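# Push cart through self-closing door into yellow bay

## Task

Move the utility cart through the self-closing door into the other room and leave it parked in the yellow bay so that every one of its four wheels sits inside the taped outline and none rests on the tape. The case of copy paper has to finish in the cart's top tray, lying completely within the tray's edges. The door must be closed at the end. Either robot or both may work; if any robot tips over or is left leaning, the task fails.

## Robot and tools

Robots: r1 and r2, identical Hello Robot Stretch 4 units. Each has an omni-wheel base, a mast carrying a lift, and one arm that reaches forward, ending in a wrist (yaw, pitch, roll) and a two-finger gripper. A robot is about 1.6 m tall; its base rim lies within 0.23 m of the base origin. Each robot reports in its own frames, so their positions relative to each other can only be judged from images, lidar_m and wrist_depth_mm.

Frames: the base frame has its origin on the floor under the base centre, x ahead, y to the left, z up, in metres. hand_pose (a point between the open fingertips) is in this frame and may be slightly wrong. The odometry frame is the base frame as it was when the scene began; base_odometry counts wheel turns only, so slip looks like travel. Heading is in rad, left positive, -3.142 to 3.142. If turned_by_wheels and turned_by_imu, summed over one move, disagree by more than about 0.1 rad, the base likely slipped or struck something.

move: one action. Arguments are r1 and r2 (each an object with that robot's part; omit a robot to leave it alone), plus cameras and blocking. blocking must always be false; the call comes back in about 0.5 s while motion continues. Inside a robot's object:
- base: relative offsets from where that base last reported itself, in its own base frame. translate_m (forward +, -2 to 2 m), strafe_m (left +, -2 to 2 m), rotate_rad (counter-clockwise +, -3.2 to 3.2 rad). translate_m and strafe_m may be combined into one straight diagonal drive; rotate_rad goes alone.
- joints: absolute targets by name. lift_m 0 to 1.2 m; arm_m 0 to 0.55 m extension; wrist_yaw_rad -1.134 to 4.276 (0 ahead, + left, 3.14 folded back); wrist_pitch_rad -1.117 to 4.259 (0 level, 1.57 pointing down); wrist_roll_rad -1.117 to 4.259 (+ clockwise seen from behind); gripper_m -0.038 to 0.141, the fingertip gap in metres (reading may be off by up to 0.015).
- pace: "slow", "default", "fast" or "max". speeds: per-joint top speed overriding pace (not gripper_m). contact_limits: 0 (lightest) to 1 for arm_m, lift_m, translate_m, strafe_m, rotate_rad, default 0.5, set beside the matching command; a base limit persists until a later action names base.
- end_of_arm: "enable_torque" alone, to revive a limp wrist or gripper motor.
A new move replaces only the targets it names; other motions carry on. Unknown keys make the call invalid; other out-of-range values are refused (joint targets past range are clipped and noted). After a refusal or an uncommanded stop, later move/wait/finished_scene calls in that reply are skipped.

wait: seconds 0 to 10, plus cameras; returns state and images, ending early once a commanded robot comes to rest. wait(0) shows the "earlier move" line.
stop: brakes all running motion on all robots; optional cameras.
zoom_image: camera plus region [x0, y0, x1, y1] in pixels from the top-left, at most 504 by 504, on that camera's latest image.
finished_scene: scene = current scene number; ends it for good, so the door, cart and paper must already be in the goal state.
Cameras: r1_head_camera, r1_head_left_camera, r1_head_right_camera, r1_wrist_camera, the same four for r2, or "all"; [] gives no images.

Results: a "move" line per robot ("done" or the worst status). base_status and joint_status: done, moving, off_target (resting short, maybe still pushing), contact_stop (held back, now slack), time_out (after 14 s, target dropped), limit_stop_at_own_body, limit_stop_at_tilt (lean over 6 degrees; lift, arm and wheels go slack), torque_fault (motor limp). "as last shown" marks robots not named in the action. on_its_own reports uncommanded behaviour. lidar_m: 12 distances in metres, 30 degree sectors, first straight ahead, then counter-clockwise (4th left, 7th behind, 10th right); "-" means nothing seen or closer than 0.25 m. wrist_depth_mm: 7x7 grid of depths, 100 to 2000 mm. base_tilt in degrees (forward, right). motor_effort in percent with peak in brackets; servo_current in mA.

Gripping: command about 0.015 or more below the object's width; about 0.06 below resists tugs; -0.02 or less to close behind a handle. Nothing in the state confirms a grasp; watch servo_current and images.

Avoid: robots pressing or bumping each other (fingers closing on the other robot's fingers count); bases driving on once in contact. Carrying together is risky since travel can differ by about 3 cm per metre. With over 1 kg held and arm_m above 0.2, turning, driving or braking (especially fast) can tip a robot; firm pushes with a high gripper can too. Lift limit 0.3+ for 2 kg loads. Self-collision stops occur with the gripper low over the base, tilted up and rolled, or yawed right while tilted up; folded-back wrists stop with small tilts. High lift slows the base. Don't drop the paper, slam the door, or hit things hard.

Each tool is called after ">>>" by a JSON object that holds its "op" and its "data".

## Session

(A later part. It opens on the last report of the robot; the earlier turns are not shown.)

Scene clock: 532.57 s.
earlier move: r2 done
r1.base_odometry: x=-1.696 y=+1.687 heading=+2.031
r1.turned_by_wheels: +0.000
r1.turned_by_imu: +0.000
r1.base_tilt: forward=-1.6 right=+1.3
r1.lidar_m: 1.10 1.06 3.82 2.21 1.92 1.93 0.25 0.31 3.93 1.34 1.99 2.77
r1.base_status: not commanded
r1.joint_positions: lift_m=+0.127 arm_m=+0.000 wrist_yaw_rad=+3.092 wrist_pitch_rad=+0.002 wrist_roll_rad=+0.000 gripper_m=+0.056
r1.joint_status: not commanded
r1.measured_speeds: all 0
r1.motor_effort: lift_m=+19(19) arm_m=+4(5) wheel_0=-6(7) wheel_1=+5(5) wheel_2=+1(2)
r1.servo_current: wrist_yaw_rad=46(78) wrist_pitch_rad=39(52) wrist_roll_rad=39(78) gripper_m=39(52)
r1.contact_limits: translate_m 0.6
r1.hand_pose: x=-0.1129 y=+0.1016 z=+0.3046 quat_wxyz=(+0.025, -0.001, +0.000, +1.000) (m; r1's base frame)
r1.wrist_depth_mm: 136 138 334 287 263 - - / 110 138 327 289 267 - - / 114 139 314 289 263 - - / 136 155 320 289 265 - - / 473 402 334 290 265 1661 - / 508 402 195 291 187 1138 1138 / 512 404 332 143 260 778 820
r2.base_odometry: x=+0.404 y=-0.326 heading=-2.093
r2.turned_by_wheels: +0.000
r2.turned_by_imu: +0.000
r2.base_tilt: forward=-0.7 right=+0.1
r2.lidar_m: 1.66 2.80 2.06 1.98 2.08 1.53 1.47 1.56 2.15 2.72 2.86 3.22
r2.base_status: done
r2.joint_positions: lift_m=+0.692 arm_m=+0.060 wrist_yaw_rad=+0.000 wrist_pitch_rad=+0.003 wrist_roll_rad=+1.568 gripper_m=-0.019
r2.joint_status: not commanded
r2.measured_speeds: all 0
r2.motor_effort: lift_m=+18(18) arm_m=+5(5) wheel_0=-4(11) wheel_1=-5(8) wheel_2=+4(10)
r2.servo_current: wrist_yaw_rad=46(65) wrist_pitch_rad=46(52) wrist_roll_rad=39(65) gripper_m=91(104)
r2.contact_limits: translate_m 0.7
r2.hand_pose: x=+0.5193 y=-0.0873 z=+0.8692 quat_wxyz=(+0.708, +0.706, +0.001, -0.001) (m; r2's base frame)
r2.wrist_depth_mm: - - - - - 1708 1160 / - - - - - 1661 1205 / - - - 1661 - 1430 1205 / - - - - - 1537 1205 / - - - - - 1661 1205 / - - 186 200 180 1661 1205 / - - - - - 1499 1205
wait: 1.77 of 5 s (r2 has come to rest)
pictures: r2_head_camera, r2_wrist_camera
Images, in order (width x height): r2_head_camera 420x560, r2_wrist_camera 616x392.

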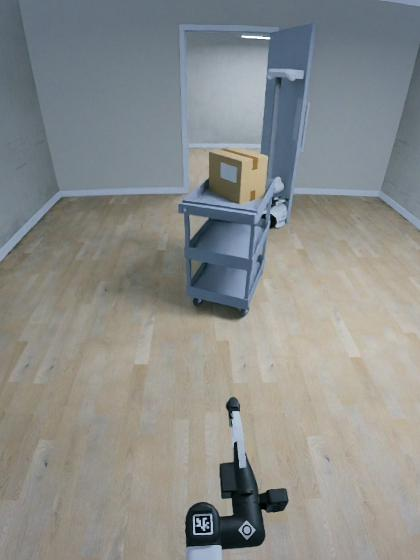

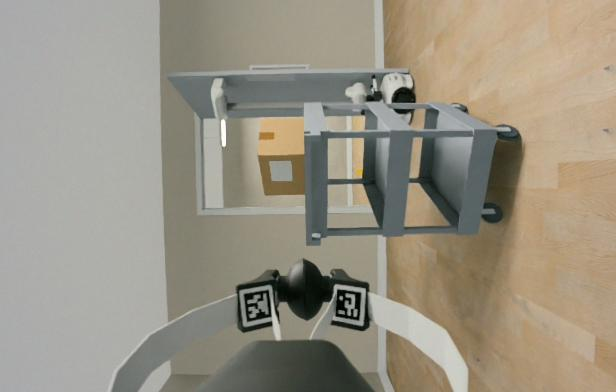

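>>> {"op": "move", "data": {"blocking": false, "r2": {"joints":{"gripper_m":0.141}}, "cameras": ["r2_head_camera","r2_wrist_camera"]}}

Scene clock: 559.47 s.
move: r2 moving
r1: as last shown
r1.lidar_m: 1.10 1.08 3.84 2.25 1.94 1.92 0.25 0.30 3.92 1.34 1.99 2.79
r1.motor_effort: lift_m=+19(19) arm_m=+4(5) wheel_0=-6(7) wheel_1=+4(5) wheel_2=+1(1)
r1.servo_current: wrist_yaw_rad=39(65) wrist_pitch_rad=46(52) wrist_roll_rad=46(52) gripper_m=46(46)
r1.contact_limits: translate_m 0.6
r1.wrist_depth_mm: 136 138 332 289 263 - - / 110 138 327 290 267 - - / 114 139 314 290 264 - - / 136 154 320 291 263 - - / 466 399 336 293 265 1618 - / 508 404 196 290 187 1182 1138 / 512 404 332 143 262 778 831
r2.base_odometry: x=+0.404 y=-0.326 heading=-2.093
r2.turned_by_wheels: +0.000
r2.turned_by_imu: +0.000
r2.base_tilt: forward=-0.6 right=+0.1
r2.lidar_m: 1.66 2.84 2.06 1.97 2.07 1.53 1.48 1.55 2.16 2.72 2.87 3.26
r2.base_status: not commanded
r2.joint_positions: lift_m=+0.692 arm_m=+0.060 wrist_yaw_rad=+0.000 wrist_pitch_rad=+0.003 wrist_roll_rad=+1.568 gripper_m=+0.005
r2.joint_status: gripper_m moving
r2.measured_speeds: all 0
r2.motor_effort: lift_m=+18(18) arm_m=+4(4) wheel_0=-4(4) wheel_1=-5(5) wheel_2=+4(5)
r2.servo_current: wrist_yaw_rad=52(52) wrist_pitch_rad=39(46) wrist_roll_rad=52(52) gripper_m=78(104)
r2.contact_limits: translate_m 0.7
r2.hand_pose: x=+0.5193 y=-0.0873 z=+0.8692 quat_wxyz=(+0.708, +0.706, +0.001, -0.001) (m; r2's base frame)
r2.wrist_depth_mm: - - - - - 1708 1182 / - - - - - 1661 1205 / - - - 1708 - 1430 1205 / - - - - - 1499 1205 / - - - - - 1618 1205 / - - - 193 182 1756 1205 / - - - - - 1618 1205
pictures: r2_head_camera, r2_wrist_camera
Images, in order (width x height): r2_head_camera 420x560, r2_wrist_camera 616x392.

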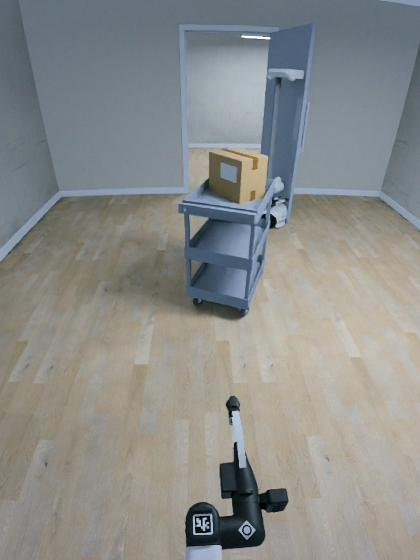

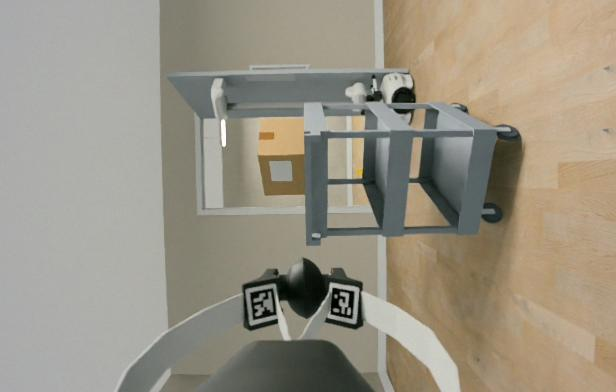

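>>> {"op": "zoom_image", "data": {"camera": "r2_head_camera", "region": [130, 120, 340, 330]}}

Scaled by 2.400 from the camera's 420x560 image, which has a finer 1200x1600 frame.

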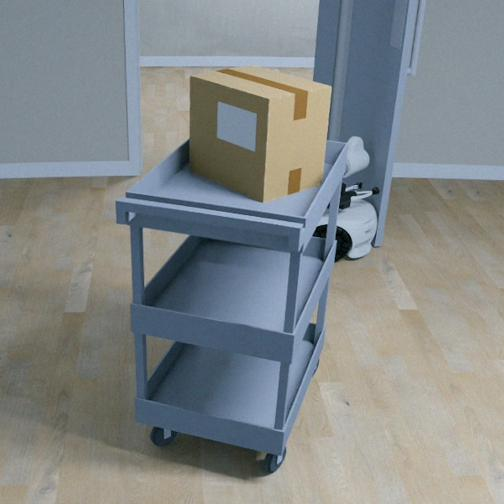

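>>> {"op": "zoom_image", "data": {"camera": "r2_wrist_camera", "region": [240, 50, 540, 260]}}

Scaled by 1.680.

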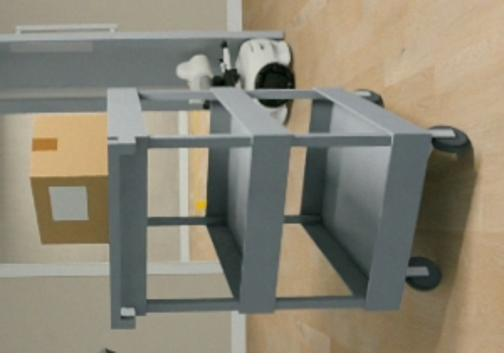

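>>> {"op": "move", "data": {"blocking": false, "r2": {"base":{"rotate_rad":-0.32}}, "cameras": []}}

>>> {"op": "wait", "data": {"seconds": 2, "cameras": []}}

>>> {"op": "move", "data": {"blocking": false, "r2": {"base":{"strafe_m":0.478}}, "cameras": []}}

>>> {"op": "wait", "data": {"seconds": 4, "cameras": ["r2_wrist_camera","r2_head_camera"]}}

>>> {"op": "zoom_image", "data": {"camera": "r2_wrist_camera", "region": [200, 20, 560, 360]}}

Scene clock: 585.30 s.
earlier move: r2 done
move: r2 moving
r1: as last shown
r1.base_tilt: forward=-1.5 right=+1.3
r1.lidar_m: 1.09 1.08 3.84 2.24 1.92 1.92 0.25 0.31 3.93 1.33 1.97 2.80
r1.motor_effort: lift_m=+19(19) arm_m=+4(5) wheel_0=-7(7) wheel_1=+4(5) wheel_2=+1(1)
r1.servo_current: wrist_yaw_rad=46(72) wrist_pitch_rad=52(52) wrist_roll_rad=52(72) gripper_m=39(46)
r1.contact_limits: translate_m 0.6
r1.wrist_depth_mm: 136 138 332 286 260 - - / 109 138 325 287 267 - - / 114 139 314 290 263 - - / 136 155 320 289 263 - - / 469 399 336 290 266 1618 - / 504 404 195 293 188 1160 1138 / 512 404 332 143 259 778 809
r2.base_odometry: x=+0.404 y=-0.326 heading=-2.325
r2.turned_by_wheels: -0.231
r2.turned_by_imu: -0.224
r2.base_tilt: forward=-0.7 right=+0.0
r2.lidar_m: 1.65 1.80 2.29 1.99 1.97 1.72 1.48 1.49 1.79 2.73 2.73 3.27
r2.base_status: rotate_rad moving
r2.joint_positions: lift_m=+0.692 arm_m=+0.060 wrist_yaw_rad=+0.000 wrist_pitch_rad=+0.003 wrist_roll_rad=+1.568 gripper_m=+0.141
r2.joint_status: all done
r2.measured_speeds: translate_m=-0.002 strafe_m=+0.000 rotate_rad=-0.632 lift_m=+0.000 arm_m=+0.000 wrist_yaw_rad=+0.000 wrist_pitch_rad=+0.000 wrist_roll_rad=+0.000
r2.motor_effort: lift_m=+18(18) arm_m=+4(4) wheel_0=+5(9) wheel_1=+5(10) wheel_2=+6(10)
r2.servo_current: wrist_yaw_rad=46(52) wrist_pitch_rad=39(46) wrist_roll_rad=52(65) gripper_m=46(52)
r2.hand_pose: x=+0.5193 y=-0.0873 z=+0.8692 quat_wxyz=(+0.708, +0.706, +0.001, -0.001) (m; r2's base frame)
r2.wrist_depth_mm: - - - - - 1661 1182 / - - - - - 1756 1205 / - - - - - 1708 1229 / - - - - - 1708 1229 / - - - 1708 1863 1430 1205 / - - - 1464 212 1430 1182 / - - - - - 1863 1182
pictures: none
No camera images: "cameras" was empty.

Scene clock: 585.90 s.
earlier move: r2 done
r1.base_odometry: x=-1.696 y=+1.687 heading=+2.031
r1.turned_by_wheels: +0.000
r1.turned_by_imu: +0.000
r1.base_tilt: forward=-1.5 right=+1.3
r1.lidar_m: 1.12 1.07 3.84 2.22 1.91 1.90 0.25 0.32 3.93 1.35 1.99 2.78
r1.base_status: not commanded
r1.joint_positions: lift_m=+0.127 arm_m=+0.000 wrist_yaw_rad=+3.092 wrist_pitch_rad=+0.002 wrist_roll_rad=+0.000 gripper_m=+0.056
r1.joint_status: not commanded
r1.measured_speeds: all 0
r1.motor_effort: lift_m=+19(19) arm_m=+4(5) wheel_0=-6(7) wheel_1=+5(5) wheel_2=+1(1)
r1.servo_current: wrist_yaw_rad=46(72) wrist_pitch_rad=39(52) wrist_roll_rad=46(72) gripper_m=46(46)
r1.contact_limits: translate_m 0.6
r1.hand_pose: x=-0.1129 y=+0.1016 z=+0.3046 quat_wxyz=(+0.025, -0.001, +0.000, +1.000) (m; r1's base frame)
r1.wrist_depth_mm: 136 138 332 287 262 - - / 110 138 324 287 267 - - / 114 139 310 290 264 - - / 136 155 320 289 265 - - / 473 402 334 291 264 1661 - / 508 402 195 291 187 1182 1138 / 512 407 330 143 262 788 820
r2.base_odometry: x=+0.404 y=-0.327 heading=-2.413
r2.turned_by_wheels: -0.088
r2.turned_by_imu: -0.086
r2.base_tilt: forward=-0.7 right=+0.1
r2.lidar_m: 1.66 1.71 2.40 1.99 1.99 1.79 1.48 1.48 1.70 2.76 2.72 3.12
r2.base_status: done
r2.joint_positions: lift_m=+0.692 arm_m=+0.060 wrist_yaw_rad=+0.000 wrist_pitch_rad=+0.003 wrist_roll_rad=+1.568 gripper_m=+0.141
r2.joint_status: all done
r2.measured_speeds: all 0
r2.motor_effort: lift_m=+18(18) arm_m=+4(4) wheel_0=+3(9) wheel_1=+1(10) wheel_2=+4(10)
r2.servo_current: wrist_yaw_rad=46(65) wrist_pitch_rad=39(46) wrist_roll_rad=52(65) gripper_m=52(52)
r2.hand_pose: x=+0.5193 y=-0.0873 z=+0.8692 quat_wxyz=(+0.708, +0.706, +0.001, -0.001) (m; r2's base frame)
r2.wrist_depth_mm: - - - - - 1708 1182 / - - - - - 1756 1182 / - - - - - 1708 1229 / - - - - - 1756 1205 / - - - - - 1661 1205 / - - - 1397 1430 1430 1182 / - - - - - 1430 1205
wait: 0.60 of 2 s (r2 has come to rest)
pictures: none
No camera images: "cameras" was empty.

Scene clock: 586.40 s.
move: r2 moving
r1: as last shown
r1.base_tilt: forward=-1.6 right=+1.4
r1.lidar_m: 1.10 1.08 3.85 2.24 1.90 1.91 0.25 0.31 3.91 1.32 1.99 2.79
r1.motor_effort: lift_m=+19(19) arm_m=+4(5) wheel_0=-6(7) wheel_1=+4(5) wheel_2=+1(1)
r1.servo_current: wrist_yaw_rad=39(65) wrist_pitch_rad=46(46) wrist_roll_rad=46(65) gripper_m=39(46)
r1.contact_limits: translate_m 0.6
r1.wrist_depth_mm: 136 138 332 286 263 - - / 110 138 325 287 266 - - / 114 139 312 289 263 - - / 136 155 320 290 263 - - / 469 404 334 290 265 1661 - / 500 404 196 291 187 1160 1160 / 508 404 332 143 262 778 798
r2.base_odometry: x=+0.428 y=-0.353 heading=-2.412
r2.turned_by_wheels: +0.000
r2.turned_by_imu: +0.000
r2.base_tilt: forward=-0.7 right=+0.1
r2.lidar_m: 1.64 1.74 2.34 1.94 1.95 1.78 1.48 1.48 1.68 2.77 2.76 3.15
r2.base_status: strafe_m moving
r2.joint_positions: lift_m=+0.692 arm_m=+0.060 wrist_yaw_rad=+0.000 wrist_pitch_rad=+0.003 wrist_roll_rad=+1.568 gripper_m=+0.141
r2.joint_status: not commanded
r2.measured_speeds: translate_m=+0.000 strafe_m=+0.141 rotate_rad=-0.002 lift_m=+0.000 arm_m=+0.000 wrist_yaw_rad=+0.000 wrist_pitch_rad=+0.000 wrist_roll_rad=+0.000
r2.motor_effort: lift_m=+18(18) arm_m=+5(5) wheel_0=-6(11) wheel_1=+12(12) wheel_2=+1(3)
r2.servo_current: wrist_yaw_rad=52(59) wrist_pitch_rad=39(39) wrist_roll_rad=46(52) gripper_m=52(52)
r2.hand_pose: x=+0.5193 y=-0.0873 z=+0.8692 quat_wxyz=(+0.708, +0.706, +0.001, -0.001) (m; r2's base frame)
r2.wrist_depth_mm: - - - - - 1708 1160 / - - - - - 1708 1182 / - - - - - 1808 1229 / - - - - - 1756 1205 / - - - - - 1618 1205 / - - - 1430 1430 1464 1205 / - - - - - 1618 1205
pictures: none
No camera images: "cameras" was empty.

Scene clock: 588.83 s.
earlier move: r2 done
r1.base_odometry: x=-1.696 y=+1.687 heading=+2.031
r1.turned_by_wheels: +0.000
r1.turned_by_imu: +0.000
r1.base_tilt: forward=-1.6 right=+1.3
r1.lidar_m: 1.11 1.07 3.83 2.24 1.93 1.93 0.25 0.32 3.94 1.34 1.96 2.80
r1.base_status: not commanded
r1.joint_positions: lift_m=+0.127 arm_m=+0.000 wrist_yaw_rad=+3.092 wrist_pitch_rad=+0.002 wrist_roll_rad=+0.000 gripper_m=+0.056
r1.joint_status: not commanded
r1.measured_speeds: all 0
r1.motor_effort: lift_m=+19(19) arm_m=+5(5) wheel_0=-6(7) wheel_1=+4(5) wheel_2=+1(2)
r1.servo_current: wrist_yaw_rad=65(65) wrist_pitch_rad=46(52) wrist_roll_rad=39(65) gripper_m=33(46)
r1.contact_limits: translate_m 0.6
r1.hand_pose: x=-0.1129 y=+0.1016 z=+0.3046 quat_wxyz=(+0.025, -0.001, +0.000, +1.000) (m; r1's base frame)
r1.wrist_depth_mm: 136 138 332 287 263 - - / 109 138 327 287 267 - - / 114 139 314 289 263 - - / 136 155 324 290 264 - - / 469 402 336 291 265 1661 - / 504 402 196 291 187 1138 1138 / 512 407 332 143 262 778 831
r2.base_odometry: x=+0.723 y=-0.683 heading=-2.413
r2.turned_by_wheels: +0.000
r2.turned_by_imu: +0.000
r2.base_tilt: forward=-0.7 right=+0.0
r2.lidar_m: 1.63 3.37 1.88 1.51 1.52 1.77 1.63 1.62 1.87 3.09 3.20 3.64
r2.base_status: done
r2.joint_positions: lift_m=+0.692 arm_m=+0.060 wrist_yaw_rad=+0.000 wrist_pitch_rad=+0.003 wrist_roll_rad=+1.568 gripper_m=+0.141
r2.joint_status: not commanded
r2.measured_speeds: all 0
r2.motor_effort: lift_m=+18(18) arm_m=+4(5) wheel_0=-1(14) wheel_1=+1(13) wheel_2=+0(3)
r2.servo_current: wrist_yaw_rad=39(59) wrist_pitch_rad=46(52) wrist_roll_rad=39(65) gripper_m=52(59)
r2.hand_pose: x=+0.5193 y=-0.0873 z=+0.8692 quat_wxyz=(+0.708, +0.706, +0.001, -0.001) (m; r2's base frame)
r2.wrist_depth_mm: - - - - - 1708 1182 / - - - - - 1661 1182 / - - - - - 1661 1205 / - - - 1661 - 1499 1205 / - - - - - 1430 1205 / - - - - - 1430 1205 / - - - - - 1863 1205
wait: 2.43 of 4 s (r2 has come to rest)
pictures: r2_head_camera, r2_wrist_camera
Images, in order (width x height): r2_head_camera 420x560, r2_wrist_camera 616x392.

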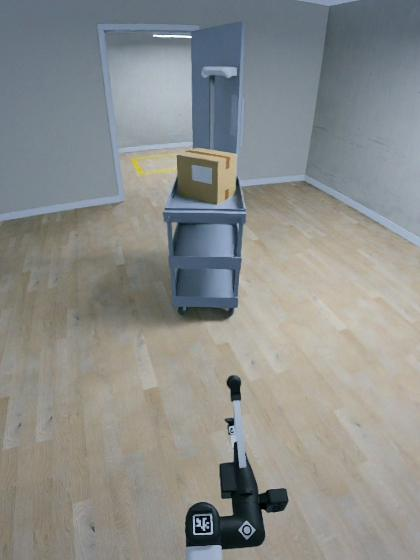

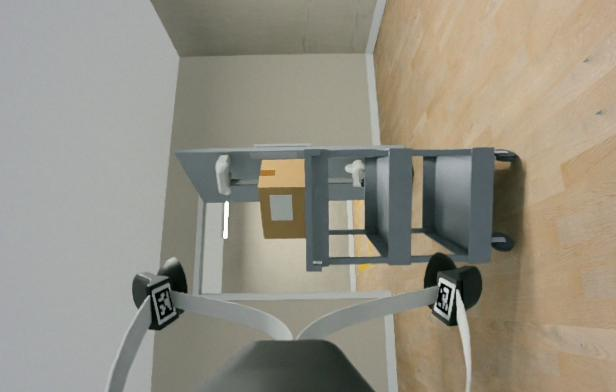

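Scaled by 1.400.

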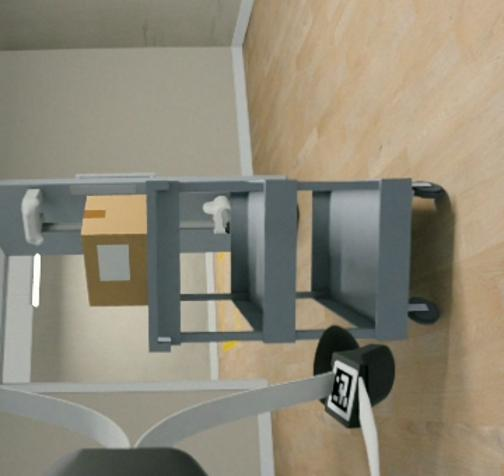

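>>> {"op": "move", "data": {"blocking": false, "r2": {"base":{"rotate_rad":-0.05}}, "cameras": []}}

>>> {"op": "wait", "data": {"seconds": 1, "cameras": []}}

>>> {"op": "move", "data": {"blocking": false, "r2": {"base":{"strafe_m":0.125,"translate_m":0.68}}, "cameras": []}}

>>> {"op": "wait", "data": {"seconds": 6, "cameras": ["r2_wrist_camera","r2_head_camera"]}}

>>> {"op": "zoom_image", "data": {"camera": "r2_wrist_camera", "region": [200, 20, 560, 360]}}

Scene clock: 598.53 s.
move: r2 moving
r1: as last shown
r1.lidar_m: 1.10 1.08 3.82 2.23 1.94 1.92 0.25 0.33 3.95 1.34 2.01 2.79
r1.motor_effort: lift_m=+19(19) arm_m=+4(5) wheel_0=-6(7) wheel_1=+4(5) wheel_2=+1(1)
r1.servo_current: wrist_yaw_rad=59(59) wrist_pitch_rad=52(52) wrist_roll_rad=46(72) gripper_m=46(46)
r1.contact_limits: translate_m 0.6
r1.wrist_depth_mm: 136 138 336 287 262 - - / 110 138 325 290 267 - - / 114 138 314 290 264 - - / 136 155 322 291 264 - - / 469 402 338 291 264 1661 - / 504 404 195 290 187 1160 1118 / 508 407 330 143 262 778 831
r2.base_odometry: x=+0.723 y=-0.683 heading=-2.462
r2.turned_by_wheels: -0.049
r2.turned_by_imu: -0.047
r2.base_tilt: forward=-0.7 right=+0.1
r2.lidar_m: 1.65 3.74 1.92 1.53 1.53 1.74 1.62 1.60 1.80 2.87 3.18 3.55
r2.base_status: rotate_rad moving
r2.joint_positions: lift_m=+0.692 arm_m=+0.060 wrist_yaw_rad=+0.000 wrist_pitch_rad=+0.003 wrist_roll_rad=+1.568 gripper_m=+0.141
r2.joint_status: not commanded
r2.measured_speeds: all 0
r2.motor_effort: lift_m=+18(18) arm_m=+4(4) wheel_0=+4(6) wheel_1=+4(7) wheel_2=+4(9)
r2.servo_current: wrist_yaw_rad=33(65) wrist_pitch_rad=39(46) wrist_roll_rad=33(59) gripper_m=52(59)
r2.hand_pose: x=+0.5193 y=-0.0873 z=+0.8692 quat_wxyz=(+0.708, +0.706, +0.001, -0.001) (m; r2's base frame)
r2.wrist_depth_mm: - - - - - 1708 1205 / - - - - - 1708 1160 / - - - - - 1708 1229 / - - - 1808 - 1576 1205 / - - - 1756 - 1430 1182 / - - - - 1430 1397 1205 / - - - - - 1921 1229
pictures: none
No camera images: "cameras" was empty.

Scene clock: 598.63 s.
earlier move: r2 done
r1.base_odometry: x=-1.696 y=+1.687 heading=+2.031
r1.turned_by_wheels: +0.000
r1.turned_by_imu: +0.000
r1.base_tilt: forward=-1.6 right=+1.2
r1.lidar_m: 1.08 1.08 3.86 2.23 1.92 1.93 0.25 0.31 3.94 1.34 1.99 2.79
r1.base_status: not commanded
r1.joint_positions: lift_m=+0.127 arm_m=+0.000 wrist_yaw_rad=+3.092 wrist_pitch_rad=+0.002 wrist_roll_rad=+0.000 gripper_m=+0.056
r1.joint_status: not commanded
r1.measured_speeds: all 0
r1.motor_effort: lift_m=+19(19) arm_m=+5(5) wheel_0=-7(7) wheel_1=+4(5) wheel_2=+1(1)
r1.servo_current: wrist_yaw_rad=39(59) wrist_pitch_rad=39(52) wrist_roll_rad=52(72) gripper_m=39(46)
r1.contact_limits: translate_m 0.6
r1.hand_pose: x=-0.1129 y=+0.1016 z=+0.3046 quat_wxyz=(+0.025, -0.001, +0.000, +1.000) (m; r1's base frame)
r1.wrist_depth_mm: 136 138 334 289 263 - - / 110 138 325 287 268 - - / 114 139 312 289 265 - - / 136 155 320 290 264 - - / 469 399 338 291 265 1661 - / 508 402 195 290 187 1138 1138 / 512 404 332 142 262 778 820
r2.base_odometry: x=+0.723 y=-0.683 heading=-2.462
r2.turned_by_wheels: +0.000
r2.turned_by_imu: +0.000
r2.base_tilt: forward=-0.7 right=+0.1
r2.lidar_m: 1.64 3.74 1.96 1.53 1.52 1.75 1.62 1.61 1.80 2.90 3.19 3.54
r2.base_status: done
r2.joint_positions: lift_m=+0.692 arm_m=+0.060 wrist_yaw_rad=+0.000 wrist_pitch_rad=+0.003 wrist_roll_rad=+1.568 gripper_m=+0.141
r2.joint_status: not commanded
r2.measured_speeds: all 0
r2.motor_effort: lift_m=+18(18) arm_m=+4(4) wheel_0=+4(6) wheel_1=+4(7) wheel_2=+4(9)
r2.servo_current: wrist_yaw_rad=52(65) wrist_pitch_rad=39(46) wrist_roll_rad=52(59) gripper_m=46(59)
r2.hand_pose: x=+0.5193 y=-0.0873 z=+0.8692 quat_wxyz=(+0.708, +0.706, +0.001, -0.001) (m; r2's base frame)
r2.wrist_depth_mm: - - - - - 1708 1205 / - - - - - 1708 1182 / - - - - - 1756 1205 / - - - 1756 - 1537 1205 / - - - 1708 - 1430 1182 / - - - - 1430 1430 1229 / - - - - - 1863 1205
wait: 0.10 of 1 s (r2 has come to rest)
pictures: none
No camera images: "cameras" was empty.

Scene clock: 599.13 s.
move: r2 moving
r1: as last shown
r1.base_tilt: forward=-1.5 right=+1.3
r1.lidar_m: 1.09 1.07 3.84 2.23 1.93 1.94 0.25 0.29 3.93 1.34 2.01 2.78
r1.motor_effort: lift_m=+19(19) arm_m=+4(5) wheel_0=-6(7) wheel_1=+4(5) wheel_2=+1(1)
r1.servo_current: wrist_yaw_rad=59(65) wrist_pitch_rad=39(46) wrist_roll_rad=46(59) gripper_m=39(46)
r1.contact_limits: translate_m 0.6
r1.wrist_depth_mm: 136 138 332 287 262 - - / 110 138 325 287 267 - - / 114 139 314 290 264 - - / 136 155 320 290 265 - - / 473 404 336 290 264 1661 - / 504 410 196 291 187 1182 1138 / 508 407 334 143 260 778 820
r2.base_odometry: x=+0.702 y=-0.707 heading=-2.462
r2.turned_by_wheels: +0.000
r2.turned_by_imu: +0.000
r2.base_tilt: forward=-0.7 right=+0.0
r2.lidar_m: 1.60 3.77 1.95 1.52 1.52 1.76 1.67 1.66 1.84 2.91 3.19 3.58
r2.base_status: translate_m moving; strafe_m moving
r2.joint_positions: lift_m=+0.692 arm_m=+0.060 wrist_yaw_rad=+0.000 wrist_pitch_rad=+0.003 wrist_roll_rad=+1.568 gripper_m=+0.141
r2.joint_status: not commanded
r2.measured_speeds: translate_m=+0.121 strafe_m=+0.023 rotate_rad=+0.000 lift_m=+0.000 arm_m=+0.000 wrist_yaw_rad=+0.000 wrist_pitch_rad=+0.000 wrist_roll_rad=+0.000
r2.motor_effort: lift_m=+18(18) arm_m=+4(4) wheel_0=+5(12) wheel_1=+7(11) wheel_2=-11(13)
r2.servo_current: wrist_yaw_rad=39(52) wrist_pitch_rad=46(52) wrist_roll_rad=46(52) gripper_m=52(52)
r2.hand_pose: x=+0.5193 y=-0.0873 z=+0.8692 quat_wxyz=(+0.708, +0.706, +0.001, -0.001) (m; r2's base frame)
r2.wrist_depth_mm: - - - - - 1661 1182 / - - - - - 1708 1182 / - - - - - 1708 1205 / - - - 1661 - 1430 1229 / - - - 1708 1808 1430 1205 / - - - - 211 1397 1205 / - - - - - 1921 1182
pictures: none
No camera images: "cameras" was empty.

Scene clock: 602.40 s.
earlier move: r2 done
r1.base_odometry: x=-1.696 y=+1.687 heading=+2.031
r1.turned_by_wheels: +0.000
r1.turned_by_imu: +0.000
r1.base_tilt: forward=-1.6 right=+1.3
r1.lidar_m: 1.10 1.07 3.85 2.24 1.91 1.93 0.25 0.34 3.92 1.35 1.97 2.79
r1.base_status: not commanded
r1.joint_positions: lift_m=+0.127 arm_m=+0.000 wrist_yaw_rad=+3.092 wrist_pitch_rad=+0.002 wrist_roll_rad=+0.000 gripper_m=+0.056
r1.joint_status: not commanded
r1.measured_speeds: all 0
r1.motor_effort: lift_m=+19(19) arm_m=+4(5) wheel_0=-6(7) wheel_1=+5(5) wheel_2=+1(2)
r1.servo_current: wrist_yaw_rad=52(72) wrist_pitch_rad=39(52) wrist_roll_rad=46(59) gripper_m=46(46)
r1.contact_limits: translate_m 0.6
r1.hand_pose: x=-0.1129 y=+0.1016 z=+0.3046 quat_wxyz=(+0.025, -0.001, +0.000, +1.000) (m; r1's base frame)
r1.wrist_depth_mm: 136 138 330 287 262 - - / 110 138 325 289 266 - - / 113 139 314 289 263 - - / 136 155 322 290 264 - - / 473 402 338 290 265 1618 - / 504 402 196 290 187 1160 1138 / 512 404 329 143 260 778 820
r2.base_odometry: x=+0.273 y=-1.208 heading=-2.461
r2.turned_by_wheels: +0.000
r2.turned_by_imu: +0.001
r2.base_tilt: forward=-0.7 right=+0.1
r2.lidar_m: 0.96 3.51 2.07 1.70 1.63 1.85 2.31 2.29 2.53 3.11 3.08 1.00
r2.base_status: done
r2.joint_positions: lift_m=+0.692 arm_m=+0.060 wrist_yaw_rad=+0.000 wrist_pitch_rad=+0.003 wrist_roll_rad=+1.568 gripper_m=+0.141
r2.joint_status: not commanded
r2.measured_speeds: all 0
r2.motor_effort: lift_m=+18(18) arm_m=+4(4) wheel_0=+2(12) wheel_1=+4(11) wheel_2=-4(14)
r2.servo_current: wrist_yaw_rad=39(59) wrist_pitch_rad=39(52) wrist_roll_rad=39(59) gripper_m=59(65)
r2.hand_pose: x=+0.5193 y=-0.0873 z=+0.8692 quat_wxyz=(+0.708, +0.706, +0.001, -0.001) (m; r2's base frame)
r2.wrist_depth_mm: - - - - - 1661 1182 / - - - - - 1576 1205 / - - - 750 - 741 - / - - - 976 - 750 - / - - - 1060 - 768 - / - - - 699 - 1430 1229 / - - - - - 1863 1229
wait: 3.27 of 6 s (r2 has come to rest)
pictures: r2_head_camera, r2_wrist_camera
Images, in order (width x height): r2_head_camera 420x560, r2_wrist_camera 616x392.

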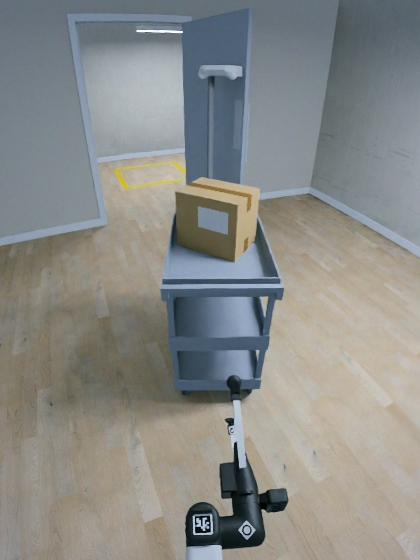

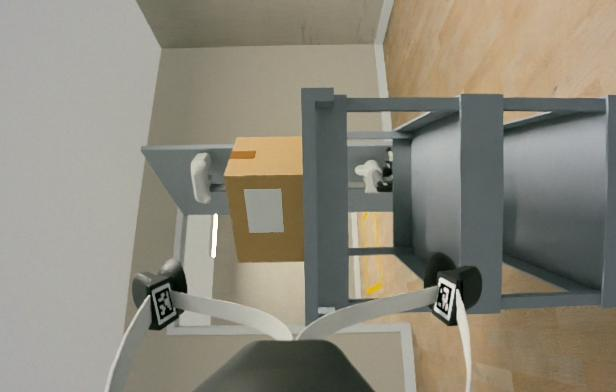

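Scaled by 1.400.

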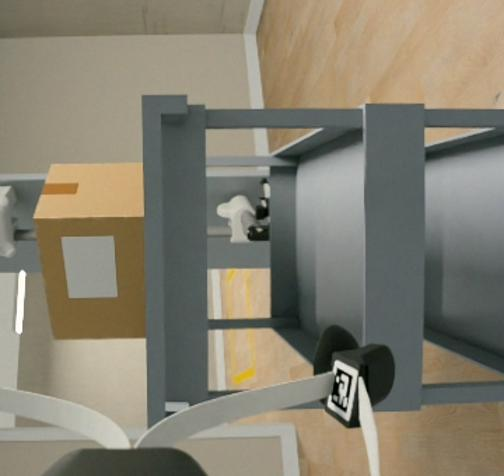

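>>> {"op": "move", "data": {"blocking": false, "r2": {"base":{"strafe_m":0.022,"translate_m":0.34},"pace":"slow"}, "cameras": []}}

>>> {"op": "wait", "data": {"seconds": 6, "cameras": ["r2_wrist_camera","r2_head_camera"]}}

Scene clock: 613.47 s.
move: r2 moving
r1: as last shown
r1.lidar_m: 1.10 1.06 3.85 2.22 1.94 1.93 0.25 0.32 3.94 1.33 2.02 2.78
r1.motor_effort: lift_m=+19(19) arm_m=+5(5) wheel_0=-6(7) wheel_1=+4(5) wheel_2=+1(1)
r1.servo_current: wrist_yaw_rad=39(59) wrist_pitch_rad=46(52) wrist_roll_rad=46(65) gripper_m=39(52)
r1.contact_limits: translate_m 0.6
r1.wrist_depth_mm: 136 138 334 289 264 - - / 109 138 327 286 268 - - / 114 138 310 290 264 - - / 136 155 322 289 264 - - / 466 404 338 291 264 1661 - / 500 404 195 290 187 1160 1138 / 508 404 332 143 260 778 820
r2.base_odometry: x=+0.264 y=-1.216 heading=-2.461
r2.turned_by_wheels: +0.000
r2.turned_by_imu: +0.001
r2.base_tilt: forward=-0.7 right=+0.1
r2.lidar_m: 0.96 3.49 2.09 1.69 1.66 1.84 2.35 2.32 2.57 3.11 3.07 0.99
r2.base_status: translate_m moving; strafe_m moving
r2.joint_positions: lift_m=+0.692 arm_m=+0.060 wrist_yaw_rad=+0.000 wrist_pitch_rad=+0.003 wrist_roll_rad=+1.568 gripper_m=+0.141
r2.joint_status: not commanded
r2.measured_speeds: translate_m=+0.048 strafe_m=+0.003 rotate_rad=+0.000 lift_m=+0.000 arm_m=+0.000 wrist_yaw_rad=+0.000 wrist_pitch_rad=+0.000 wrist_roll_rad=+0.000
r2.motor_effort: lift_m=+18(18) arm_m=+4(4) wheel_0=+6(7) wheel_1=+6(9) wheel_2=-10(10)
r2.servo_current: wrist_yaw_rad=52(52) wrist_pitch_rad=33(46) wrist_roll_rad=39(59) gripper_m=52(59)
r2.hand_pose: x=+0.5193 y=-0.0873 z=+0.8692 quat_wxyz=(+0.708, +0.706, +0.001, -0.001) (m; r2's base frame)
r2.wrist_depth_mm: - - - - - 1661 1182 / - - - - - 1661 1182 / - - - 1008 - 732 - / - - - 946 - 741 - / - - - 1042 - 741 - / - - - 741 - 1464 1205 / - - - - - 1863 1205
pictures: none
No camera images: "cameras" was empty.

Scene clock: 617.67 s.
earlier move: r2 done
r1.base_odometry: x=-1.696 y=+1.687 heading=+2.031
r1.turned_by_wheels: +0.000
r1.turned_by_imu: +0.000
r1.base_tilt: forward=-1.6 right=+1.3
r1.lidar_m: 1.11 1.08 3.86 2.24 1.93 1.91 0.25 0.32 3.94 1.35 2.00 2.79
r1.base_status: not commanded
r1.joint_positions: lift_m=+0.127 arm_m=+0.000 wrist_yaw_rad=+3.092 wrist_pitch_rad=+0.002 wrist_roll_rad=+0.000 gripper_m=+0.056
r1.joint_status: not commanded
r1.measured_speeds: all 0
r1.motor_effort: lift_m=+19(19) arm_m=+4(5) wheel_0=-6(7) wheel_1=+4(5) wheel_2=+1(2)
r1.servo_current: wrist_yaw_rad=39(78) wrist_pitch_rad=39(52) wrist_roll_rad=59(72) gripper_m=39(52)
r1.contact_limits: translate_m 0.6
r1.hand_pose: x=-0.1129 y=+0.1016 z=+0.3046 quat_wxyz=(+0.025, -0.001, +0.000, +1.000) (m; r1's base frame)
r1.wrist_depth_mm: 135 138 330 289 263 - - / 110 138 325 287 266 - - / 114 139 315 290 263 - - / 136 155 322 289 264 - - / 469 399 336 290 265 1661 - / 504 404 195 289 187 1160 1160 / 512 407 332 143 260 788 809
r2.base_odometry: x=+0.023 y=-1.438 heading=-2.461
r2.turned_by_wheels: +0.000
r2.turned_by_imu: +0.001
r2.base_tilt: forward=-0.7 right=+0.0
r2.lidar_m: 0.64 3.15 2.18 1.77 1.74 1.94 2.65 2.62 2.93 3.01 2.97 0.66
r2.base_status: done
r2.joint_positions: lift_m=+0.692 arm_m=+0.060 wrist_yaw_rad=+0.000 wrist_pitch_rad=+0.003 wrist_roll_rad=+1.568 gripper_m=+0.141
r2.joint_status: not commanded
r2.measured_speeds: all 0
r2.motor_effort: lift_m=+18(18) arm_m=+4(5) wheel_0=+5(10) wheel_1=+4(9) wheel_2=-6(11)
r2.servo_current: wrist_yaw_rad=46(59) wrist_pitch_rad=46(52) wrist_roll_rad=46(65) gripper_m=52(59)
r2.hand_pose: x=+0.5193 y=-0.0873 z=+0.8692 quat_wxyz=(+0.708, +0.706, +0.001, -0.001) (m; r2's base frame)
r2.wrist_depth_mm: - - - 402 407 410 407 / - - - 404 - 866 - / - - 676 407 1008 - - / - - 676 413 991 - - / - - 759 415 413 - - / - - - 357 415 203 - / - - - - - 1499 430
wait: 4.20 of 6 s (r2 has come to rest)
pictures: r2_head_camera, r2_wrist_camera
Images, in order (width x height): r2_head_camera 420x560, r2_wrist_camera 616x392.

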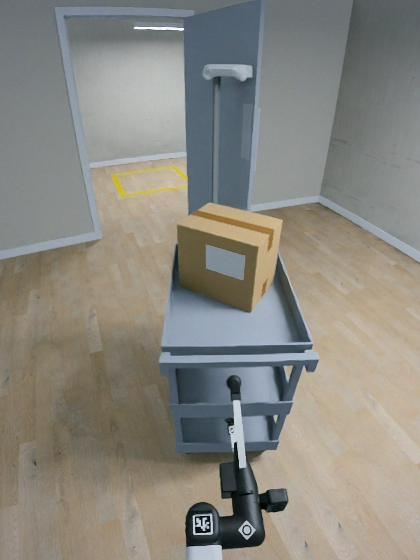

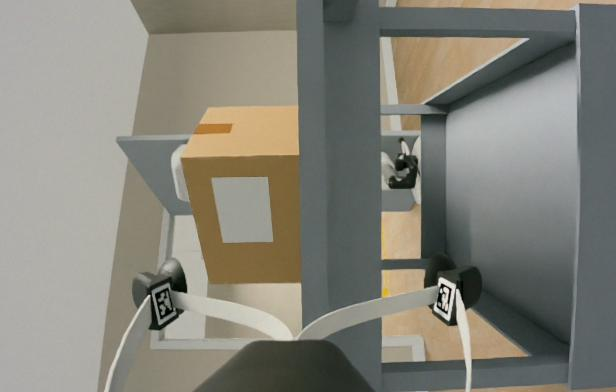

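>>> {"op": "move", "data": {"blocking": false, "r2": {"base":{"translate_m":0.10},"pace":"slow"}, "cameras": []}}

>>> {"op": "wait", "data": {"seconds": 3, "cameras": ["r2_wrist_camera"]}}

>>> {"op": "zoom_image", "data": {"camera": "r2_head_camera", "region": [140, 320, 340, 480]}}

Scene clock: 626.90 s.
move: r2 moving
r1: as last shown
r1.lidar_m: 1.08 1.07 3.84 2.22 1.90 1.92 0.25 0.30 3.92 1.33 2.02 2.77
r1.motor_effort: lift_m=+19(19) arm_m=+4(5) wheel_0=-7(7) wheel_1=+5(5) wheel_2=+1(2)
r1.servo_current: wrist_yaw_rad=33(72) wrist_pitch_rad=46(46) wrist_roll_rad=65(65) gripper_m=39(46)
r1.contact_limits: translate_m 0.6
r1.wrist_depth_mm: 136 138 334 289 263 - - / 109 138 327 289 266 - - / 114 139 312 289 264 - - / 136 155 320 290 265 - - / 469 402 336 290 265 1618 - / 508 404 196 291 187 1182 1160 / 508 404 332 143 260 778 820
r2.base_odometry: x=+0.013 y=-1.446 heading=-2.461
r2.turned_by_wheels: +0.000
r2.turned_by_imu: +0.000
r2.base_tilt: forward=-0.7 right=+0.0
r2.lidar_m: 0.63 3.14 2.20 1.78 1.74 1.96 2.66 2.63 2.95 3.01 2.98 0.66
r2.base_status: translate_m moving
r2.joint_positions: lift_m=+0.692 arm_m=+0.060 wrist_yaw_rad=+0.000 wrist_pitch_rad=+0.003 wrist_roll_rad=+1.568 gripper_m=+0.141
r2.joint_status: not commanded
r2.measured_speeds: translate_m=+0.048 strafe_m=+0.000 rotate_rad=-0.001 lift_m=+0.000 arm_m=+0.000 wrist_yaw_rad=+0.000 wrist_pitch_rad=+0.000 wrist_roll_rad=+0.000
r2.motor_effort: lift_m=+18(18) arm_m=+4(5) wheel_0=+5(7) wheel_1=+6(7) wheel_2=-9(10)
r2.servo_current: wrist_yaw_rad=39(52) wrist_pitch_rad=46(46) wrist_roll_rad=46(52) gripper_m=52(59)
r2.hand_pose: x=+0.5193 y=-0.0873 z=+0.8692 quat_wxyz=(+0.708, +0.706, +0.001, -0.001) (m; r2's base frame)
r2.wrist_depth_mm: - - - 389 397 404 402 / - - - 397 - 866 - / - - 661 399 1921 - - / - - 661 399 399 - - / - - 741 402 404 - - / - - - 345 404 203 - / - - - - - 1618 433
pictures: none
No camera images: "cameras" was empty.

Scene clock: 628.67 s.
earlier move: r2 done
r1.base_odometry: x=-1.696 y=+1.687 heading=+2.031
r1.turned_by_wheels: +0.000
r1.turned_by_imu: +0.000
r1.base_tilt: forward=-1.5 right=+1.3
r1.lidar_m: 1.10 1.06 3.86 2.21 1.92 1.92 0.25 0.31 3.93 1.32 1.99 2.76
r1.base_status: not commanded
r1.joint_positions: lift_m=+0.127 arm_m=+0.000 wrist_yaw_rad=+3.092 wrist_pitch_rad=+0.002 wrist_roll_rad=+0.000 gripper_m=+0.056
r1.joint_status: not commanded
r1.measured_speeds: all 0
r1.motor_effort: lift_m=+19(19) arm_m=+4(5) wheel_0=-7(7) wheel_1=+5(5) wheel_2=+1(2)
r1.servo_current: wrist_yaw_rad=65(72) wrist_pitch_rad=46(46) wrist_roll_rad=46(65) gripper_m=39(52)
r1.contact_limits: translate_m 0.6
r1.hand_pose: x=-0.1129 y=+0.1016 z=+0.3046 quat_wxyz=(+0.025, -0.001, +0.000, +1.000) (m; r1's base frame)
r1.wrist_depth_mm: 136 138 332 287 262 - - / 110 138 325 287 266 - - / 114 139 312 287 263 - - / 136 155 322 289 264 - - / 469 404 336 290 265 1708 - / 508 402 196 290 187 1138 1138 / 504 407 332 143 262 778 820
r2.base_odometry: x=-0.055 y=-1.501 heading=-2.461
r2.turned_by_wheels: +0.000
r2.turned_by_imu: +0.001
r2.base_tilt: forward=-0.6 right=+0.1
r2.lidar_m: 0.54 3.06 2.24 1.82 1.79 1.97 2.72 2.72 3.03 2.96 2.96 0.56
r2.base_status: done
r2.joint_positions: lift_m=+0.692 arm_m=+0.060 wrist_yaw_rad=+0.000 wrist_pitch_rad=+0.003 wrist_roll_rad=+1.568 gripper_m=+0.141
r2.joint_status: not commanded
r2.measured_speeds: all 0
r2.motor_effort: lift_m=+18(18) arm_m=+4(5) wheel_0=+5(10) wheel_1=+4(7) wheel_2=-5(12)
r2.servo_current: wrist_yaw_rad=52(59) wrist_pitch_rad=46(46) wrist_roll_rad=52(65) gripper_m=52(59)
r2.hand_pose: x=+0.5193 y=-0.0873 z=+0.8692 quat_wxyz=(+0.708, +0.706, +0.001, -0.001) (m; r2's base frame)
r2.wrist_depth_mm: - - - 303 306 1618 530 / - - - 306 307 831 - / - - 554 307 309 - - / - - 569 314 310 - - / - - 634 312 314 - - / - - 683 254 315 202 - / - - - - - 1863 504
wait: 1.77 of 3 s (r2 has come to rest)
pictures: r2_wrist_camera
Images, in order (width x height): r2_wrist_camera 616x392.

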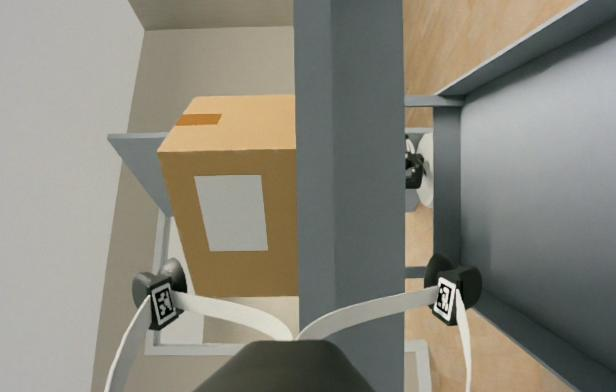

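This scene's latest camera images include none from r2_head_camera. They are from: r2_wrist_camera. r2_head_camera's image comes with the result of a call that names it in "cameras".

>>> {"op": "move", "data": {"blocking": false, "r2": {"base":{"translate_m":0.052},"pace":"slow"}, "cameras": []}}

>>> {"op": "wait", "data": {"seconds": 3, "cameras": []}}

>>> {"op": "move", "data": {"blocking": false, "r2": {"joints":{"gripper_m":-0.035}}, "cameras": []}}

>>> {"op": "wait", "data": {"seconds": 2.5, "cameras": ["r2_wrist_camera","r2_head_camera"]}}

>>> {"op": "zoom_image", "data": {"camera": "r2_head_camera", "region": [140, 320, 340, 480]}}

Scene clock: 637.87 s.
move: r2 moving
r1: as last shown
r1.base_tilt: forward=-1.6 right=+1.3
r1.lidar_m: 1.10 1.08 3.83 2.22 1.92 1.92 0.25 0.32 3.94 1.34 2.02 2.81
r1.motor_effort: lift_m=+19(19) arm_m=+4(5) wheel_0=-6(7) wheel_1=+4(5) wheel_2=+1(2)
r1.servo_current: wrist_yaw_rad=46(72) wrist_pitch_rad=46(46) wrist_roll_rad=39(59) gripper_m=39(46)
r1.contact_limits: translate_m 0.6
r1.wrist_depth_mm: 136 138 334 287 263 - - / 109 139 327 289 266 - - / 114 139 314 287 263 - - / 136 155 320 290 264 - - / 469 404 336 290 264 1661 - / 504 404 195 290 189 1160 1160 / 504 407 334 143 262 778 820
r2.base_odometry: x=-0.065 y=-1.509 heading=-2.461
r2.turned_by_wheels: +0.000
r2.turned_by_imu: +0.001
r2.base_tilt: forward=-0.7 right=+0.1
r2.lidar_m: 0.52 3.05 2.25 1.81 1.78 1.97 2.77 2.70 3.01 2.96 2.95 0.56
r2.base_status: translate_m moving
r2.joint_positions: lift_m=+0.692 arm_m=+0.060 wrist_yaw_rad=+0.000 wrist_pitch_rad=+0.003 wrist_roll_rad=+1.568 gripper_m=+0.141
r2.joint_status: not commanded
r2.measured_speeds: translate_m=+0.049 strafe_m=-0.001 rotate_rad=-0.001 lift_m=+0.000 arm_m=+0.000 wrist_yaw_rad=+0.000 wrist_pitch_rad=+0.000 wrist_roll_rad=+0.000
r2.motor_effort: lift_m=+18(18) arm_m=+4(4) wheel_0=+9(10) wheel_1=+6(6) wheel_2=-9(10)
r2.servo_current: wrist_yaw_rad=46(59) wrist_pitch_rad=39(52) wrist_roll_rad=52(59) gripper_m=59(59)
r2.hand_pose: x=+0.5193 y=-0.0873 z=+0.8692 quat_wxyz=(+0.708, +0.706, +0.001, -0.001) (m; r2's base frame)
r2.wrist_depth_mm: - - - 293 294 1708 535 / - - - 238 296 842 - / - - 539 239 297 - - / - - 559 300 301 - - / - - 627 303 303 854 - / - - 668 244 304 202 - / - - - - - 1863 504
pictures: none
No camera images: "cameras" was empty.

Scene clock: 639.10 s.
earlier move: r2 done
r1.base_odometry: x=-1.696 y=+1.687 heading=+2.031
r1.turned_by_wheels: +0.000
r1.turned_by_imu: +0.000
r1.base_tilt: forward=-1.5 right=+1.3
r1.lidar_m: 1.11 1.07 3.84 2.21 1.93 1.95 0.25 0.33 3.93 1.37 2.01 2.79
r1.base_status: not commanded
r1.joint_positions: lift_m=+0.127 arm_m=+0.000 wrist_yaw_rad=+3.092 wrist_pitch_rad=+0.002 wrist_roll_rad=+0.000 gripper_m=+0.056
r1.joint_status: not commanded
r1.measured_speeds: all 0
r1.motor_effort: lift_m=+19(19) arm_m=+4(5) wheel_0=-7(7) wheel_1=+5(5) wheel_2=+1(2)
r1.servo_current: wrist_yaw_rad=33(72) wrist_pitch_rad=39(52) wrist_roll_rad=52(65) gripper_m=39(46)
r1.contact_limits: translate_m 0.6
r1.hand_pose: x=-0.1129 y=+0.1016 z=+0.3046 quat_wxyz=(+0.025, -0.001, +0.000, +1.000) (m; r1's base frame)
r1.wrist_depth_mm: 136 138 332 287 262 - - / 109 138 324 287 265 - - / 114 139 314 289 264 - - / 136 155 322 289 264 - - / 466 402 338 290 263 1661 - / 504 402 196 290 187 1138 1138 / 508 404 330 143 260 778 809
r2.base_odometry: x=-0.095 y=-1.534 heading=-2.461
r2.turned_by_wheels: +0.000
r2.turned_by_imu: +0.000
r2.base_tilt: forward=-0.7 right=+0.1
r2.lidar_m: 0.50 3.03 2.24 1.84 1.81 2.00 2.78 2.78 3.06 2.94 2.93 0.48
r2.base_status: done
r2.joint_positions: lift_m=+0.692 arm_m=+0.060 wrist_yaw_rad=+0.000 wrist_pitch_rad=+0.003 wrist_roll_rad=+1.568 gripper_m=+0.141
r2.joint_status: not commanded
r2.measured_speeds: all 0
r2.motor_effort: lift_m=+18(18) arm_m=+4(4) wheel_0=+5(10) wheel_1=+4(7) wheel_2=-5(11)
r2.servo_current: wrist_yaw_rad=52(59) wrist_pitch_rad=46(52) wrist_roll_rad=46(59) gripper_m=59(59)
r2.hand_pose: x=+0.5193 y=-0.0873 z=+0.8692 quat_wxyz=(+0.708, +0.706, +0.001, -0.001) (m; r2's base frame)
r2.wrist_depth_mm: - - - 196 254 1618 - / - - - 198 256 778 - / - - 488 199 258 866 - / - - 517 200 260 854 - / - - 574 202 263 854 - / - - 621 203 263 202 - / - - - - 266 1756 500
wait: 1.23 of 3 s (r2 has come to rest)
pictures: none
No camera images: "cameras" was empty.

Scene clock: 639.60 s.
move: r2 moving
r1: as last shown
r1.base_tilt: forward=-1.6 right=+1.3
r1.lidar_m: 1.08 1.08 3.84 2.22 1.91 1.93 0.25 0.30 3.93 1.34 2.00 2.78
r1.motor_effort: lift_m=+19(19) arm_m=+5(5) wheel_0=-6(7) wheel_1=+4(5) wheel_2=+1(1)
r1.servo_current: wrist_yaw_rad=46(65) wrist_pitch_rad=39(46) wrist_roll_rad=46(59) gripper_m=39(46)
r1.contact_limits: translate_m 0.6
r1.wrist_depth_mm: 136 138 332 289 263 - - / 110 138 327 289 268 - - / 114 138 312 290 263 - - / 136 155 324 289 265 - - / 473 402 338 290 265 1618 - / 508 404 194 290 187 1160 1138 / 512 404 330 143 260 768 809
r2.base_odometry: x=-0.095 y=-1.534 heading=-2.461
r2.turned_by_wheels: +0.000
r2.turned_by_imu: +0.000
r2.base_tilt: forward=-0.7 right=+0.1
r2.lidar_m: 0.48 3.04 2.23 1.84 1.82 1.96 2.79 2.75 3.08 2.95 2.92 0.52
r2.base_status: not commanded
r2.joint_positions: lift_m=+0.692 arm_m=+0.060 wrist_yaw_rad=+0.000 wrist_pitch_rad=+0.003 wrist_roll_rad=+1.568 gripper_m=+0.129
r2.joint_status: gripper_m moving
r2.measured_speeds: all 0
r2.motor_effort: lift_m=+18(18) arm_m=+4(4) wheel_0=+5(5) wheel_1=+4(4) wheel_2=-5(5)
r2.servo_current: wrist_yaw_rad=46(59) wrist_pitch_rad=46(46) wrist_roll_rad=39(59) gripper_m=65(117)
r2.hand_pose: x=+0.5193 y=-0.0873 z=+0.8692 quat_wxyz=(+0.708, +0.706, +0.001, -0.001) (m; r2's base frame)
r2.wrist_depth_mm: - - - 195 254 1708 - / - - - 197 255 768 - / - - 492 199 257 854 - / - - 512 200 259 854 - / - - 559 202 262 878 - / - - 627 202 219 - - / - - - - 265 1756 500
pictures: none
No camera images: "cameras" was empty.

Scene clock: 641.63 s.
earlier move: r2 done
r1.base_odometry: x=-1.696 y=+1.687 heading=+2.031
r1.turned_by_wheels: +0.000
r1.turned_by_imu: +0.000
r1.base_tilt: forward=-1.6 right=+1.3
r1.lidar_m: 1.11 1.07 3.85 2.26 1.93 1.93 0.25 0.31 3.93 1.33 1.98 2.80
r1.base_status: not commanded
r1.joint_positions: lift_m=+0.127 arm_m=+0.000 wrist_yaw_rad=+3.092 wrist_pitch_rad=+0.002 wrist_roll_rad=+0.000 gripper_m=+0.056
r1.joint_status: not commanded
r1.measured_speeds: all 0
r1.motor_effort: lift_m=+19(19) arm_m=+4(5) wheel_0=-6(7) wheel_1=+4(5) wheel_2=+1(1)
r1.servo_current: wrist_yaw_rad=39(72) wrist_pitch_rad=46(52) wrist_roll_rad=52(65) gripper_m=39(52)
r1.contact_limits: translate_m 0.6
r1.hand_pose: x=-0.1129 y=+0.1016 z=+0.3046 quat_wxyz=(+0.025, -0.001, +0.000, +1.000) (m; r1's base frame)
r1.wrist_depth_mm: 136 138 332 287 263 - - / 109 138 325 289 265 - - / 114 139 314 287 265 - - / 136 155 322 290 264 - - / 466 399 336 291 264 1618 - / 504 404 195 290 188 1160 1138 / 508 407 334 143 262 768 820
r2.base_odometry: x=-0.095 y=-1.534 heading=-2.461
r2.turned_by_wheels: +0.000
r2.turned_by_imu: +0.000
r2.base_tilt: forward=-0.6 right=+0.1
r2.lidar_m: 0.46 3.02 2.24 1.84 1.82 2.00 2.81 2.76 3.09 2.95 2.93 0.50
r2.base_status: not commanded
r2.joint_positions: lift_m=+0.692 arm_m=+0.060 wrist_yaw_rad=+0.001 wrist_pitch_rad=+0.004 wrist_roll_rad=+1.568 gripper_m=-0.033
r2.joint_status: all done
r2.measured_speeds: all 0
r2.motor_effort: lift_m=+18(18) arm_m=+4(5) wheel_0=+4(5) wheel_1=+4(4) wheel_2=-3(5)
r2.servo_current: wrist_yaw_rad=39(59) wrist_pitch_rad=33(52) wrist_roll_rad=59(59) gripper_m=150(319)
r2.hand_pose: x=+0.5193 y=-0.0872 z=+0.8690 quat_wxyz=(+0.708, +0.706, +0.002, -0.001) (m; r2's base frame)
r2.wrist_depth_mm: - - - 243 244 1661 - / - - - 187 246 798 - / - - 480 189 248 842 - / - - 504 190 250 854 - / - - 564 192 253 878 - / - - 185 194 178 - - / - - - - - 1499 496
wait: 2.03 of 2.5 s (r2 has come to rest)
pictures: r2_head_camera, r2_wrist_camera
Images, in order (width x height): r2_head_camera 420x560, r2_wrist_camera 616x392.

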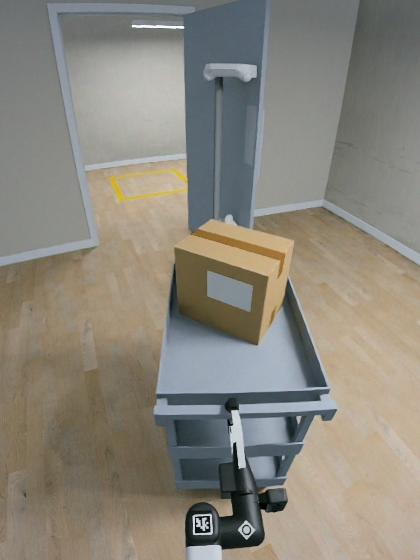

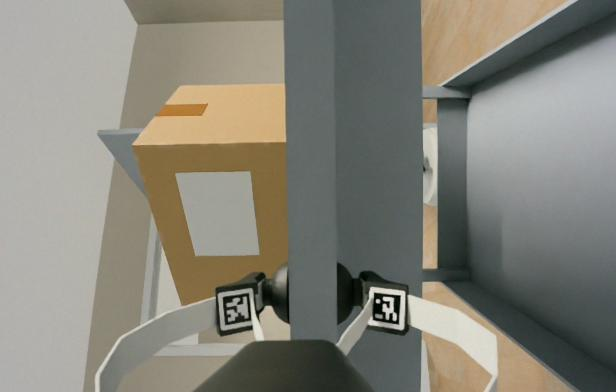

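Scaled by 2.520 from the camera's 420x560 image, which has a finer 1200x1600 frame.

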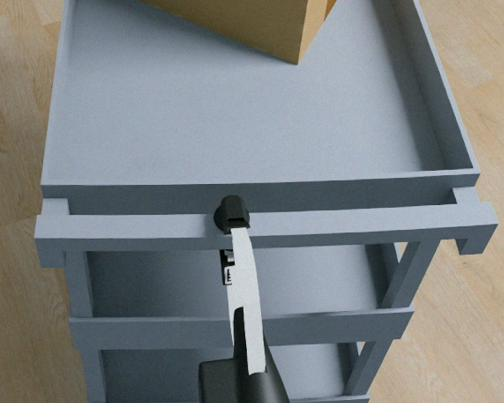

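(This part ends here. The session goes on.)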